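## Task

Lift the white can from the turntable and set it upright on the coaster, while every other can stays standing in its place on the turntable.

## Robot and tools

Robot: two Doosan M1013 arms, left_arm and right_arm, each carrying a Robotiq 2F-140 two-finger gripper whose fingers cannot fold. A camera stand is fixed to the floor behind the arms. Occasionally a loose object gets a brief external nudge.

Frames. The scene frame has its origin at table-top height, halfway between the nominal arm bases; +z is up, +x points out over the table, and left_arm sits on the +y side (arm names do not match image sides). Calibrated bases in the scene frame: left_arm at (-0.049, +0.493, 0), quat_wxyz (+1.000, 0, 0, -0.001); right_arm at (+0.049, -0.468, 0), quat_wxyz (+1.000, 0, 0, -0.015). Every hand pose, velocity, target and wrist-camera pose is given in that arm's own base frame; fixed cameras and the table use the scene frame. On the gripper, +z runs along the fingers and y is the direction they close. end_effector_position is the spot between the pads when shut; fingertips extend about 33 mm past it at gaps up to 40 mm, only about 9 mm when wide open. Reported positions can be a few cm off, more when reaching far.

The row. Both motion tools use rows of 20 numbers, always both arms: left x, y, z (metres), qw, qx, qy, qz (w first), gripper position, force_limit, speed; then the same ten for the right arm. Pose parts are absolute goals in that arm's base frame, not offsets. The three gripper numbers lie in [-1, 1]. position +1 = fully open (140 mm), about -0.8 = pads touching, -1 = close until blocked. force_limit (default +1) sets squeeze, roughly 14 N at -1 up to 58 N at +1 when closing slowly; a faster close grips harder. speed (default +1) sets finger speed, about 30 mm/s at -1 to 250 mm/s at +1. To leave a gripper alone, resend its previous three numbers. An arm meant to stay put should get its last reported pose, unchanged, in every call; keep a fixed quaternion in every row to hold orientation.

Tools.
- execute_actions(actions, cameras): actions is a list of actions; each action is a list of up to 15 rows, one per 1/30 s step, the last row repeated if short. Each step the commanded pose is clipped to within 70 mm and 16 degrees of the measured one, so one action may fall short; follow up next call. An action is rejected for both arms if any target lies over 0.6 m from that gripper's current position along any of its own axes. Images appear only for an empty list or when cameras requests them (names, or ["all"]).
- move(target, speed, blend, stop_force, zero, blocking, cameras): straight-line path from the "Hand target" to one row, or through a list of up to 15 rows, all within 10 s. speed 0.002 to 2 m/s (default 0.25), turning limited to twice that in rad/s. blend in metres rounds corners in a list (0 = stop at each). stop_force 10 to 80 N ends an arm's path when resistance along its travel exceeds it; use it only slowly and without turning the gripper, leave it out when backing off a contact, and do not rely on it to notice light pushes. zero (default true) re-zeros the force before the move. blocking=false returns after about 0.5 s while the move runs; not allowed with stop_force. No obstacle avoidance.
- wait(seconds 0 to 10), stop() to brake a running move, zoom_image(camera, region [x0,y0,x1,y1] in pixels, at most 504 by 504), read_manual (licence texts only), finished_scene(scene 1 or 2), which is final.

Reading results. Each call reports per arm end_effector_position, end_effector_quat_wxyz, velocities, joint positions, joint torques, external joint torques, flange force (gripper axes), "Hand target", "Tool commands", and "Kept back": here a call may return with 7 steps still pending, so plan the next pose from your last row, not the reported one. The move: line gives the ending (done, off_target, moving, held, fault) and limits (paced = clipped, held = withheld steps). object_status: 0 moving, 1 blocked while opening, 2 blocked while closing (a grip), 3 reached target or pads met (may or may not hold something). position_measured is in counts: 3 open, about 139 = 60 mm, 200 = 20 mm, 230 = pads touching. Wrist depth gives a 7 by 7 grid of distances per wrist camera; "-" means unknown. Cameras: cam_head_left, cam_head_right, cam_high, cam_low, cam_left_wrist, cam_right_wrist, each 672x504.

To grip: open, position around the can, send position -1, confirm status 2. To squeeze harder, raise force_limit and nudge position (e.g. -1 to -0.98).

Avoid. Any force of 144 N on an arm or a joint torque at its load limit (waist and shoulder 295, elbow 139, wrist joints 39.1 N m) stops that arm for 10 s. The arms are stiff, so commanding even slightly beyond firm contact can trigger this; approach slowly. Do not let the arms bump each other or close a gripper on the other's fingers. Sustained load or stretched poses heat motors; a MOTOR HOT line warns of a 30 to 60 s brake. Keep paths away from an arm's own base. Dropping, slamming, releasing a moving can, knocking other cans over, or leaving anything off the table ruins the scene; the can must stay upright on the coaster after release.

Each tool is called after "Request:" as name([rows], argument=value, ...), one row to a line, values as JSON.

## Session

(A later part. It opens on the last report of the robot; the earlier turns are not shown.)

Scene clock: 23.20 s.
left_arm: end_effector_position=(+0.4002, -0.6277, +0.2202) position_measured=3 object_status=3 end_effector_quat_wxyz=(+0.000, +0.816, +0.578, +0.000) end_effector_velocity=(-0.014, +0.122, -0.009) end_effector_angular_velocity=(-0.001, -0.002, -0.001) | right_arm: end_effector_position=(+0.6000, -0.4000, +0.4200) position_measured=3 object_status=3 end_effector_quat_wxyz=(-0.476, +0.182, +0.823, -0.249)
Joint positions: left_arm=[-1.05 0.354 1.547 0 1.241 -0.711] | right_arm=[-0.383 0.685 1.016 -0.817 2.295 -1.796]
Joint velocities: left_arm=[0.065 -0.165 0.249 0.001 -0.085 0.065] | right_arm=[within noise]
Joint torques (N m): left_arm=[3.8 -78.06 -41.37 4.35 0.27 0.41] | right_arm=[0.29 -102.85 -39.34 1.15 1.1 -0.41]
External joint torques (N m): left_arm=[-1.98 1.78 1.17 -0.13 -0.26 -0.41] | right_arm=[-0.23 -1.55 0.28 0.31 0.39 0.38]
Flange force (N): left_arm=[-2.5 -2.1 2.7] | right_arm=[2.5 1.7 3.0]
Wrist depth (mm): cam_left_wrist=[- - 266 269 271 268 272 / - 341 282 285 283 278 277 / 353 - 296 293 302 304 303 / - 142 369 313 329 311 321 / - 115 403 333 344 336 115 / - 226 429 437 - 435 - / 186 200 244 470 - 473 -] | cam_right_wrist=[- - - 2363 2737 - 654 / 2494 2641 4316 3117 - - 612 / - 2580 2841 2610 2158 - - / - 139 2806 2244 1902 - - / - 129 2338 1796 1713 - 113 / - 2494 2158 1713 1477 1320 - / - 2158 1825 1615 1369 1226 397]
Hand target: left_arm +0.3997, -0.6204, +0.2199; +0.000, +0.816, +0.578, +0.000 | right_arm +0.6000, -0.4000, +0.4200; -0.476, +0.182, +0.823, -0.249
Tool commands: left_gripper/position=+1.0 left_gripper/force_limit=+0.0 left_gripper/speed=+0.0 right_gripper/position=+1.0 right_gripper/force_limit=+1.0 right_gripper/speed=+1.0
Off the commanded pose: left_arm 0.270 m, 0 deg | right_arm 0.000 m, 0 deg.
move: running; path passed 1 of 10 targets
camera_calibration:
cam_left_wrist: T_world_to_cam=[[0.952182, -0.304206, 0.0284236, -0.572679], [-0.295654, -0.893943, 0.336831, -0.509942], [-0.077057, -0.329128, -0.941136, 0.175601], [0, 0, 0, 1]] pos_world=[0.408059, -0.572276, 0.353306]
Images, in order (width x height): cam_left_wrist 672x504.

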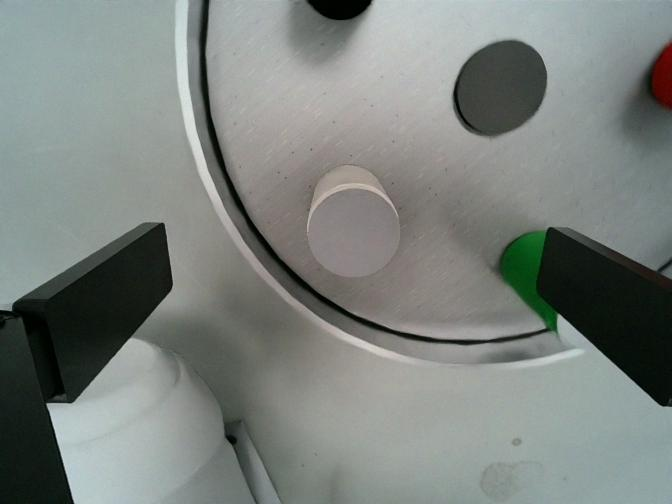

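Same phase as before.

Request:
wait(seconds=1.8)

Request:
move([
  [0.6178,-0.5053,0.10,0,0.816,0.578,0,-1,0,-0.2,0.60,-0.40,0.42,-0.4766,0.1817,0.8238,-0.2489,1,1,1],
  [0.6477,-0.5409,0.10,0,0.816,0.578,0,-1,0,-0.2,0.60,-0.40,0.42,-0.4766,0.1817,0.8238,-0.2489,1,1,1],
  [0.66,-0.58,0.115,0,0.816,0.578,0,-1,0,-0.2,0.60,-0.40,0.42,-0.4766,0.1817,0.8238,-0.2489,1,1,1],
  [0.64,-0.56,0.23,0,0.816,0.578,0,-1,0,-0.2,0.60,-0.40,0.42,-0.4766,0.1817,0.8238,-0.2489,1,1,1],
], speed=[0.124,0.124,0.124,0.2], blend=[0.01,0.01,0.015,0], cameras=["cam_left_wrist","cam_head_right"])

Scene clock: 25.27 s.
left_arm: end_effector_position=(+0.5525, -0.4774, +0.1217) position_measured=3 object_status=3 end_effector_quat_wxyz=(+0.000, +0.816, +0.578, +0.000) end_effector_velocity=(+0.118, -0.021, -0.103) end_effector_angular_velocity=(-0.001, +0.000, +0.001) | right_arm: end_effector_position=(+0.6000, -0.4000, +0.4200) position_measured=3 object_status=3 end_effector_quat_wxyz=(-0.476, +0.182, +0.823, -0.249)
Joint positions: left_arm=[-0.76 0.397 1.678 0 1.067 -0.422] | right_arm=[-0.383 0.685 1.016 -0.817 2.295 -1.796]
Joint velocities: left_arm=[0.091 0.226 -0.127 -0.001 -0.1 0.091] | right_arm=[within noise]
Joint torques (N m): left_arm=[2.31 -79.24 -39.44 3.86 0.63 0.57] | right_arm=[-0.01 -102.5 -39.57 1.19 1.12 -0.51]
External joint torques (N m): left_arm=[-2.43 2.64 2.69 -0.05 -0.62 -0.57] | right_arm=[0.06 -2.01 0.44 0.28 0.37 0.49]
Flange force (N): left_arm=[-2.9 -3.9 5.4] | right_arm=[3.4 2.5 4.0]
Wrist depth (mm): cam_left_wrist=[229 225 226 192 225 227 229 / 241 193 192 191 191 193 167 / 189 202 202 198 203 203 200 / 207 141 124 129 217 214 214 / - 224 129 129 232 205 115 / 251 240 247 244 245 248 151 / 184 204 268 262 268 266 274] | cam_right_wrist=[- 2704 - 3507 2737 - 627 / 3870 3870 3804 3301 - - - / - 2878 3350 2610 2098 - - / - 138 2704 2267 1727 - 124 / - 129 2413 1952 1663 - 108 / - 2314 2078 1767 1448 1439 - / - 2078 1855 1548 1385 1220 -]
Hand target: left_arm +0.5609, -0.4789, +0.1143; +0.000, +0.816, +0.578, +0.000 | right_arm +0.6000, -0.4000, +0.4200; -0.476, +0.182, +0.823, -0.249
Tool commands: left_gripper/position=+1.0 left_gripper/force_limit=+0.0 left_gripper/speed=+0.0 right_gripper/position=+1.0 right_gripper/force_limit=+1.0 right_gripper/speed=+1.0
Off the commanded pose: left_arm 0.165 m, 0 deg | right_arm 0.000 m, 0 deg.
earlier move: running; path passed 6 of 10 targets
wait: 1.80 s; no rest

Scene clock: 27.40 s.
left_arm: end_effector_position=(+0.6400, -0.5600, +0.2299) position_measured=153 object_status=2 end_effector_quat_wxyz=(+0.000, +0.816, +0.578, +0.000) | right_arm: end_effector_position=(+0.6000, -0.4000, +0.4200) position_measured=3 object_status=3 end_effector_quat_wxyz=(-0.476, +0.182, +0.823, -0.249)
Joint positions: left_arm=[-0.759 0.516 1.288 0 1.337 -0.421] | right_arm=[-0.383 0.685 1.016 -0.817 2.295 -1.796]
Joint torques (N m): left_arm=[-0.21 -96.09 -44.52 4.29 0.34 0.43] | right_arm=[-0.32 -102.39 -39.47 1.1 1.12 -0.44]
External joint torques (N m): left_arm=[0.14 4.87 4.05 -0.09 -0.32 -0.43] | right_arm=[0.26 -2.1 0.33 0.36 0.37 0.41]
Flange force (N): left_arm=[0.7 -2.6 7.4] | right_arm=[3.5 2.5 3.7]
Wrist depth (mm): cam_left_wrist=[277 277 280 280 327 325 1206 / 289 293 214 289 296 347 353 / 262 309 311 304 308 310 1314 / 325 - 145 103 116 319 1472 / - - 100 101 105 95 88 / - - - 110 109 - 73 / - - - 389 - - -] | cam_right_wrist=[3401 - 2915 3563 2841 - 652 / 2993 2494 - 3253 1902 - - / 3033 2806 3161 2672 1986 - - / 2672 138 2841 2222 1935 - - / - 139 2363 1969 1592 521 113 / - 2244 2098 1781 1527 491 - / - 2078 1870 1559 1344 1233 -]
Hand target: left_arm +0.6400, -0.5600, +0.2300; +0.000, +0.816, +0.578, +0.000 | right_arm +0.6000, -0.4000, +0.4200; -0.476, +0.182, +0.823, -0.249
Off the commanded pose: left_arm 0.000 m, 0 deg | right_arm 0.000 m, 0 deg.
earlier move: replaced; path passed 6 of 10 targets
move: done
camera_calibration:
cam_left_wrist: T_world_to_cam=[[0.952196, -0.304148, 0.0285702, -0.780723], [-0.295634, -0.893884, 0.337004, -0.381804], [-0.0769606, -0.32934, -0.94107, 0.225202], [0, 0, 0, 1]] pos_world=[0.647859, -0.504576, 0.362906]
Images, in order (width x height): cam_head_right 672x504, cam_left_wrist 672x504.

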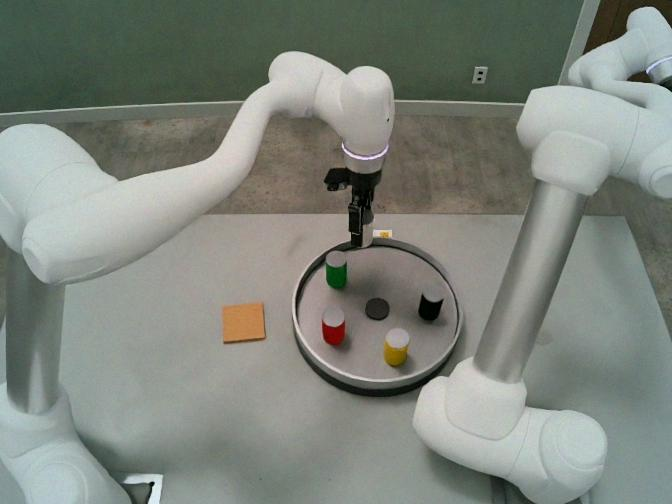

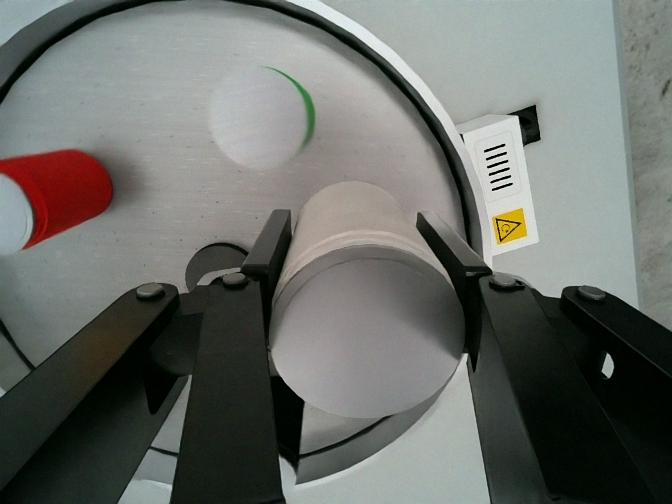

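Request:
move([
  [0.514,-0.31,0.23,0,0.816,0.578,0,-1,0,-0.2,0.60,-0.40,0.42,-0.4766,0.1817,0.8238,-0.2489,1,1,1],
  [0.514,-0.264,0.08,0,0.816,0.578,0,-1,0,-0.2,0.60,-0.40,0.42,-0.4766,0.1817,0.8238,-0.2489,1,1,1],
], speed=0.25, blend=[0.04,0], cameras=["cam_left_wrist","cam_low","cam_high"])

Scene clock: 30.00 s.
left_arm: end_effector_position=(+0.5140, -0.2640, +0.0801) position_measured=153 object_status=2 end_effector_quat_wxyz=(+0.000, +0.816, +0.578, +0.000) | right_arm: end_effector_position=(+0.6000, -0.4000, +0.4200) position_measured=3 object_status=3 end_effector_quat_wxyz=(-0.476, +0.182, +0.823, -0.249)
Joint positions: left_arm=[-0.534 0.222 2.013 0 0.906 -0.196] | right_arm=[-0.383 0.685 1.016 -0.817 2.295 -1.796]
Joint torques (N m): left_arm=[-0.26 -58.35 -36.31 3.52 0.41 0.42] | right_arm=[-0.18 -102.26 -39.27 1.16 1.1 -0.45]
External joint torques (N m): left_arm=[0.18 2.89 3.42 -0.1 -0.41 -0.42] | right_arm=[0.1 -2.2 0.15 0.3 0.39 0.43]
Flange force (N): left_arm=[-0.1 -2.5 6.8] | right_arm=[3.4 2.0 3.3]
Wrist depth (mm): cam_left_wrist=[190 187 190 190 189 190 191 / - 196 199 194 199 202 199 / 209 212 203 199 204 213 214 / - 224 219 103 116 226 234 / - - - 101 105 95 88 / - - - 109 109 - 73 / - - - 234 216 - -] | cam_right_wrist=[- - 3206 3453 2806 766 647 / 2388 - 5907 2737 - 701 556 / - 2737 3350 2413 2098 - - / - 138 2993 2290 1902 - 490 / - 138 2363 2040 1663 - 113 / - 2338 2138 1754 1439 1517 418 / - 2022 1870 1548 1385 1213 -]
Hand target: left_arm +0.5140, -0.2640, +0.0800; +0.000, +0.816, +0.578, +0.000 | right_arm +0.6000, -0.4000, +0.4200; -0.476, +0.182, +0.823, -0.249
Off the commanded pose: left_arm 0.000 m, 0 deg | right_arm 0.000 m, 0 deg.
move: done
camera_calibration:
cam_left_wrist: T_world_to_cam=[[0.952176, -0.304187, 0.0288209, -0.56649], [-0.295751, -0.893835, 0.337031, -0.103916], [-0.0767595, -0.329437, -0.941052, 0.171889], [0, 0, 0, 1]] pos_world=[0.521859, -0.208576, 0.213106]
Images, in order (width x height): cam_high 672x504, cam_low 672x504, cam_left_wrist 672x504.

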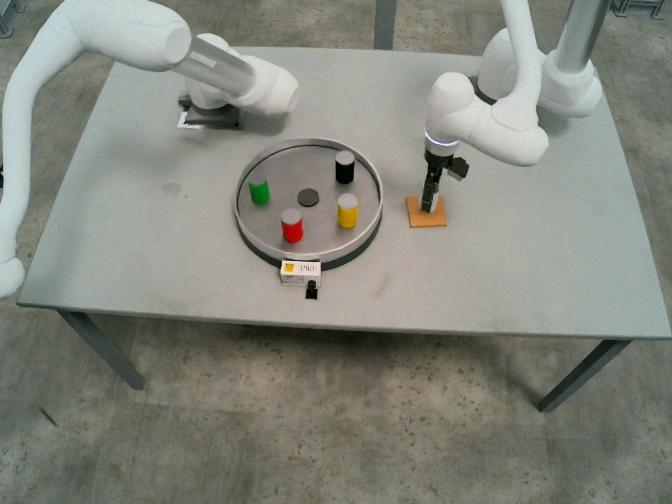

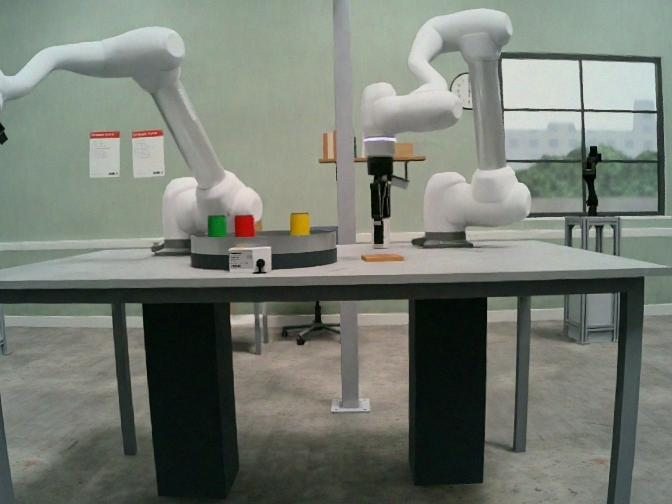

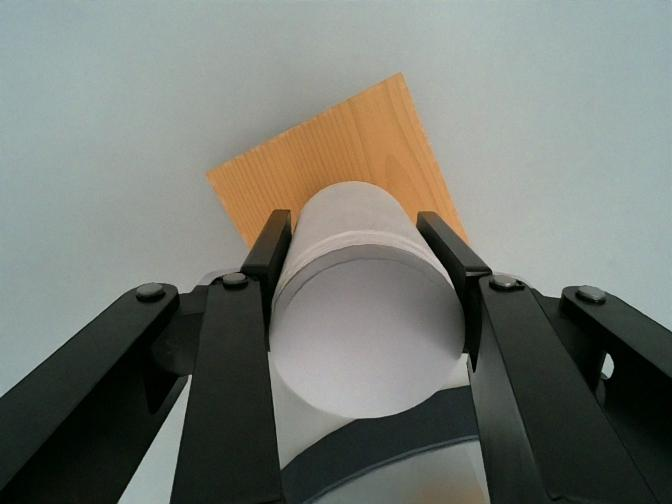

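Request:
move(target=[0.518,-0.258,0.072,0,0.816,0.578,0,-1,0,-0.2,0.60,-0.40,0.42,-0.4766,0.1817,0.8238,-0.2489,1,1,1], speed=0.1)

Request:
move(target=[0.518,-0.258,0.03,0,0.816,0.578,0,-1,0,-0.2,0.60,-0.40,0.42,-0.4766,0.1817,0.8238,-0.2489,1,1,1], speed=0.02, stop_force=10, cameras=["cam_left_wrist","cam_low","cam_high"])

Scene clock: 31.13 s.
left_arm: end_effector_position=(+0.5180, -0.2580, +0.0720) position_measured=153 object_status=2 end_effector_quat_wxyz=(+0.000, +0.816, +0.578, +0.000) | right_arm: end_effector_position=(+0.6000, -0.4000, +0.4200) position_measured=3 object_status=3 end_effector_quat_wxyz=(-0.476, +0.182, +0.823, -0.249)
Joint positions: left_arm=[-0.522 0.232 2.018 0 0.891 -0.184] | right_arm=[-0.383 0.685 1.016 -0.817 2.295 -1.796]
Joint torques (N m): left_arm=[-0.37 -59.53 -35.62 3.45 0.34 0.42] | right_arm=[-0.06 -103.01 -39.88 1.09 1.14 -0.46]
External joint torques (N m): left_arm=[0.38 3.31 3.2 -0.08 -0.33 -0.42] | right_arm=[-0.02 -1.45 0.73 0.38 0.35 0.43]
Flange force (N): left_arm=[0.1 -1.5 6.9] | right_arm=[3.0 2.7 4.2]
Wrist depth (mm): cam_left_wrist=[182 184 181 181 184 - 184 / 192 188 194 186 191 196 194 / 204 209 197 188 197 206 205 / 217 217 134 103 116 215 219 / - - 100 101 105 95 84 / - - - 109 109 - 73 / - - - 239 223 - -] | cam_right_wrist=[2841 2771 3301 3350 2610 - 651 / 2314 3301 4235 3075 980 - - / - 2610 3301 2580 2098 - - / 2440 139 2953 2222 1870 149 - / - 138 2413 1969 1713 - 113 / - 2440 2222 1781 1496 1412 - / - 2138 1902 1570 1369 1207 409]
Hand target: left_arm +0.5180, -0.2580, +0.0720; +0.000, +0.816, +0.578, +0.000 | right_arm +0.6000, -0.4000, +0.4200; -0.476, +0.182, +0.823, -0.249
Off the commanded pose: left_arm 0.000 m, 0 deg | right_arm 0.000 m, 0 deg.
move: done

Scene clock: 32.43 s.
left_arm: end_effector_position=(+0.5180, -0.2580, +0.0579) position_measured=153 object_status=2 end_effector_quat_wxyz=(+0.000, +0.816, +0.578, +0.000) | right_arm: end_effector_position=(+0.6000, -0.4000, +0.4200) position_measured=3 object_status=3 end_effector_quat_wxyz=(-0.476, +0.182, +0.823, -0.249)
Joint positions: left_arm=[-0.522 0.249 2.029 0 0.864 -0.184] | right_arm=[-0.383 0.685 1.016 -0.817 2.295 -1.796]
Joint torques (N m): left_arm=[0.2 -42.76 -26.52 3.67 -2.36 0.33] | right_arm=[-0.27 -102.18 -39.28 1.05 1.14 -0.39]
External joint torques (N m): left_arm=[-0.28 -14.59 -5.38 -0.35 2.36 -0.33] | right_arm=[0.36 -2.39 0.14 0.41 0.36 0.36]
Flange force (N): left_arm=[0.1 -8.9 -25.7] | right_arm=[3.7 2.3 3.4]
Wrist depth (mm): cam_left_wrist=[169 170 169 170 - 173 171 / 178 179 179 175 177 181 181 / 190 190 181 176 181 190 192 / 202 203 185 103 113 204 205 / - - 100 101 105 95 84 / - - - 110 110 - 73 / - - - 239 224 - -] | cam_right_wrist=[- - - 2672 2771 - 625 / 3253 3075 3350 3161 - - - / - 2993 3253 2641 - - - / - 139 2993 2466 1886 - - / - 139 2551 1935 1675 506 113 / - 2388 2078 1727 1506 1394 417 / - 2098 1840 1581 1377 1200 -]
Hand target: left_arm +0.5180, -0.2580, +0.0579; +0.000, +0.816, +0.578, +0.000 | right_arm +0.6000, -0.4000, +0.4200; -0.476, +0.182, +0.823, -0.249
Off the commanded pose: left_arm 0.028 m, 0 deg | right_arm 0.000 m, 0 deg.
move: contact (left_arm)
camera_calibration:
cam_left_wrist: T_world_to_cam=[[0.952176, -0.304187, 0.0288209, -0.567833], [-0.295751, -0.893835, 0.337031, -0.0898875], [-0.0767595, -0.329437, -0.941052, 0.153281], [0, 0, 0, 1]] pos_world=[0.525859, -0.202576, 0.190906]
Images, in order (width x height): cam_high 672x504, cam_low 672x504, cam_left_wrist 672x504.

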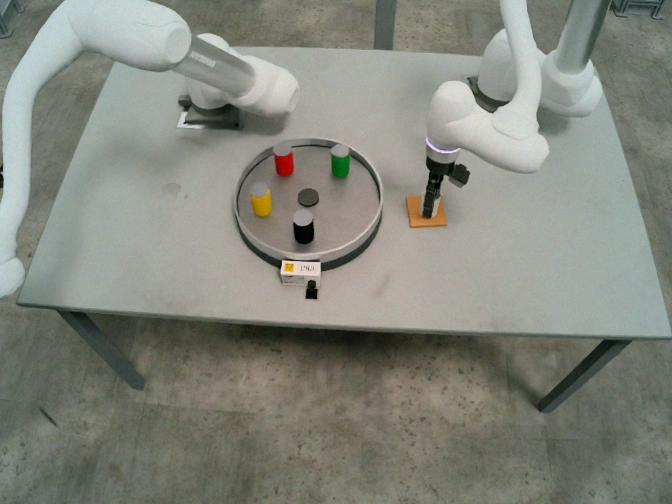

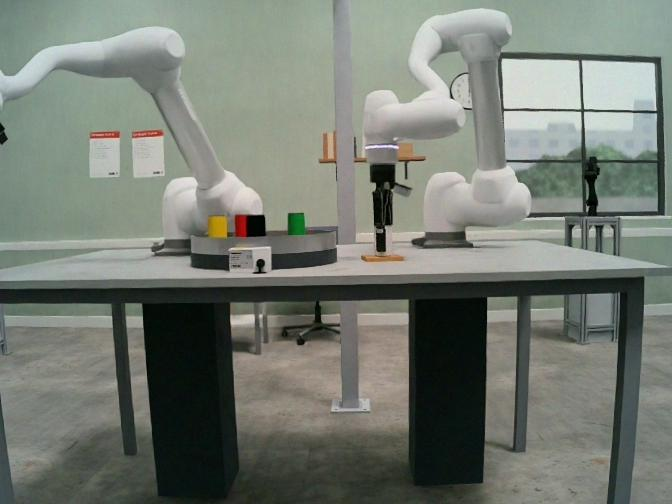

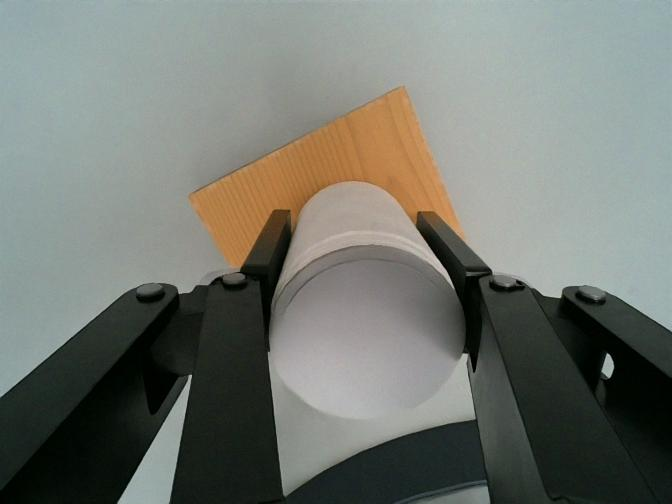

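Request:
move([
  [0.518,-0.258,0.0587,0,0.816,0.578,0,0.5,0,-1,0.60,-0.40,0.42,-0.4766,0.1817,0.8238,-0.2489,1,1,1],
  [0.518,-0.258,0.20,0,0.816,0.578,0,0.5,0,-1,0.60,-0.40,0.42,-0.4766,0.1817,0.8238,-0.2489,1,1,1],
], speed=[0.02,0.2], cameras=["cam_left_wrist","cam_head_right"])

Scene clock: 35.87 s.
left_arm: end_effector_position=(+0.5180, -0.2580, +0.1999) position_measured=66 object_status=3 end_effector_quat_wxyz=(+0.000, +0.816, +0.578, +0.000) | right_arm: end_effector_position=(+0.6000, -0.4000, +0.4200) position_measured=3 object_status=3 end_effector_quat_wxyz=(-0.476, +0.182, +0.823, -0.249)
Joint positions: left_arm=[-0.522 0.115 1.892 0 1.135 -0.184] | right_arm=[-0.383 0.685 1.016 -0.817 2.295 -1.796]
Joint torques (N m): left_arm=[0.29 -52.21 -41.01 4.08 0.26 0.4] | right_arm=[-0.05 -102.92 -39.38 1.06 1.13 -0.46]
External joint torques (N m): left_arm=[-0.31 2.48 3.08 -0.14 -0.26 -0.4] | right_arm=[0 -1.42 0.28 0.4 0.36 0.43]
Flange force (N): left_arm=[-1.0 -1.9 5.8] | right_arm=[2.4 2.1 2.8]
Wrist depth (mm): cam_left_wrist=[298 - 299 - 307 311 - / 318 - 312 306 317 - - / 332 - 321 316 327 338 336 / 343 - 349 345 - 148 355 / - 96 382 380 323 118 93 / - - - 340 344 343 71 / - - 359 365 300 374 -] | cam_right_wrist=[- - - 3301 2841 - 643 / - 5220 4235 3620 - - - / - 2672 3206 2338 2244 618 - / - 139 2771 2267 1870 - - / - 129 2314 1969 1650 - 113 / - 2466 2138 1767 1517 1268 - / - 2004 1840 1570 1369 1240 -]
Hand target: left_arm +0.5180, -0.2580, +0.2000; +0.000, +0.816, +0.578, +0.000 | right_arm +0.6000, -0.4000, +0.4200; -0.476, +0.182, +0.823, -0.249
Off the commanded pose: left_arm 0.000 m, 0 deg | right_arm 0.000 m, 0 deg.
move: done
camera_calibration:
cam_left_wrist: T_world_to_cam=[[0.952168, -0.304233, 0.0286023, -0.571766], [-0.295724, -0.893855, 0.337003, -0.137818], [-0.076961, -0.329342, -0.941069, 0.287128], [0, 0, 0, 1]] pos_world=[0.525759, -0.202576, 0.333006]
Images, in order (width x height): cam_head_right 672x504, cam_left_wrist 672x504.

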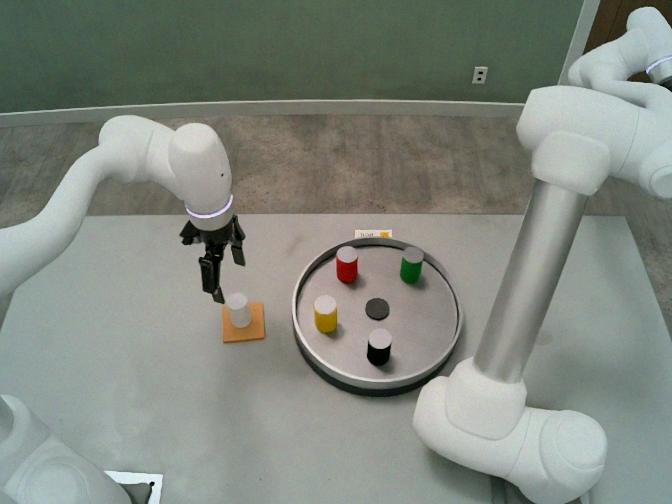

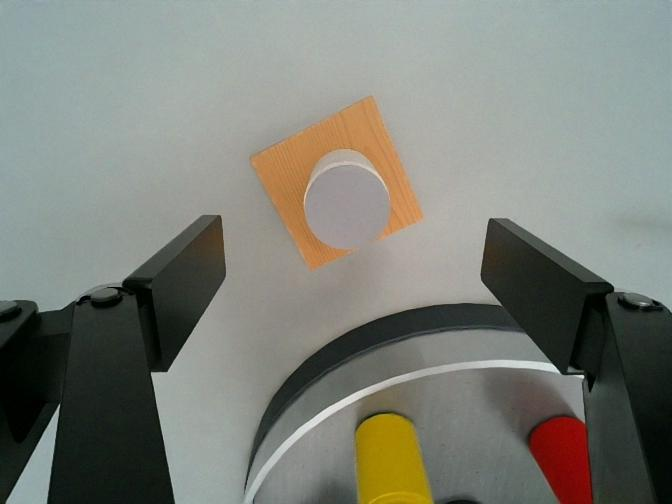

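Request:
finished_scene(scene=2)

The scene is finished: the task was done.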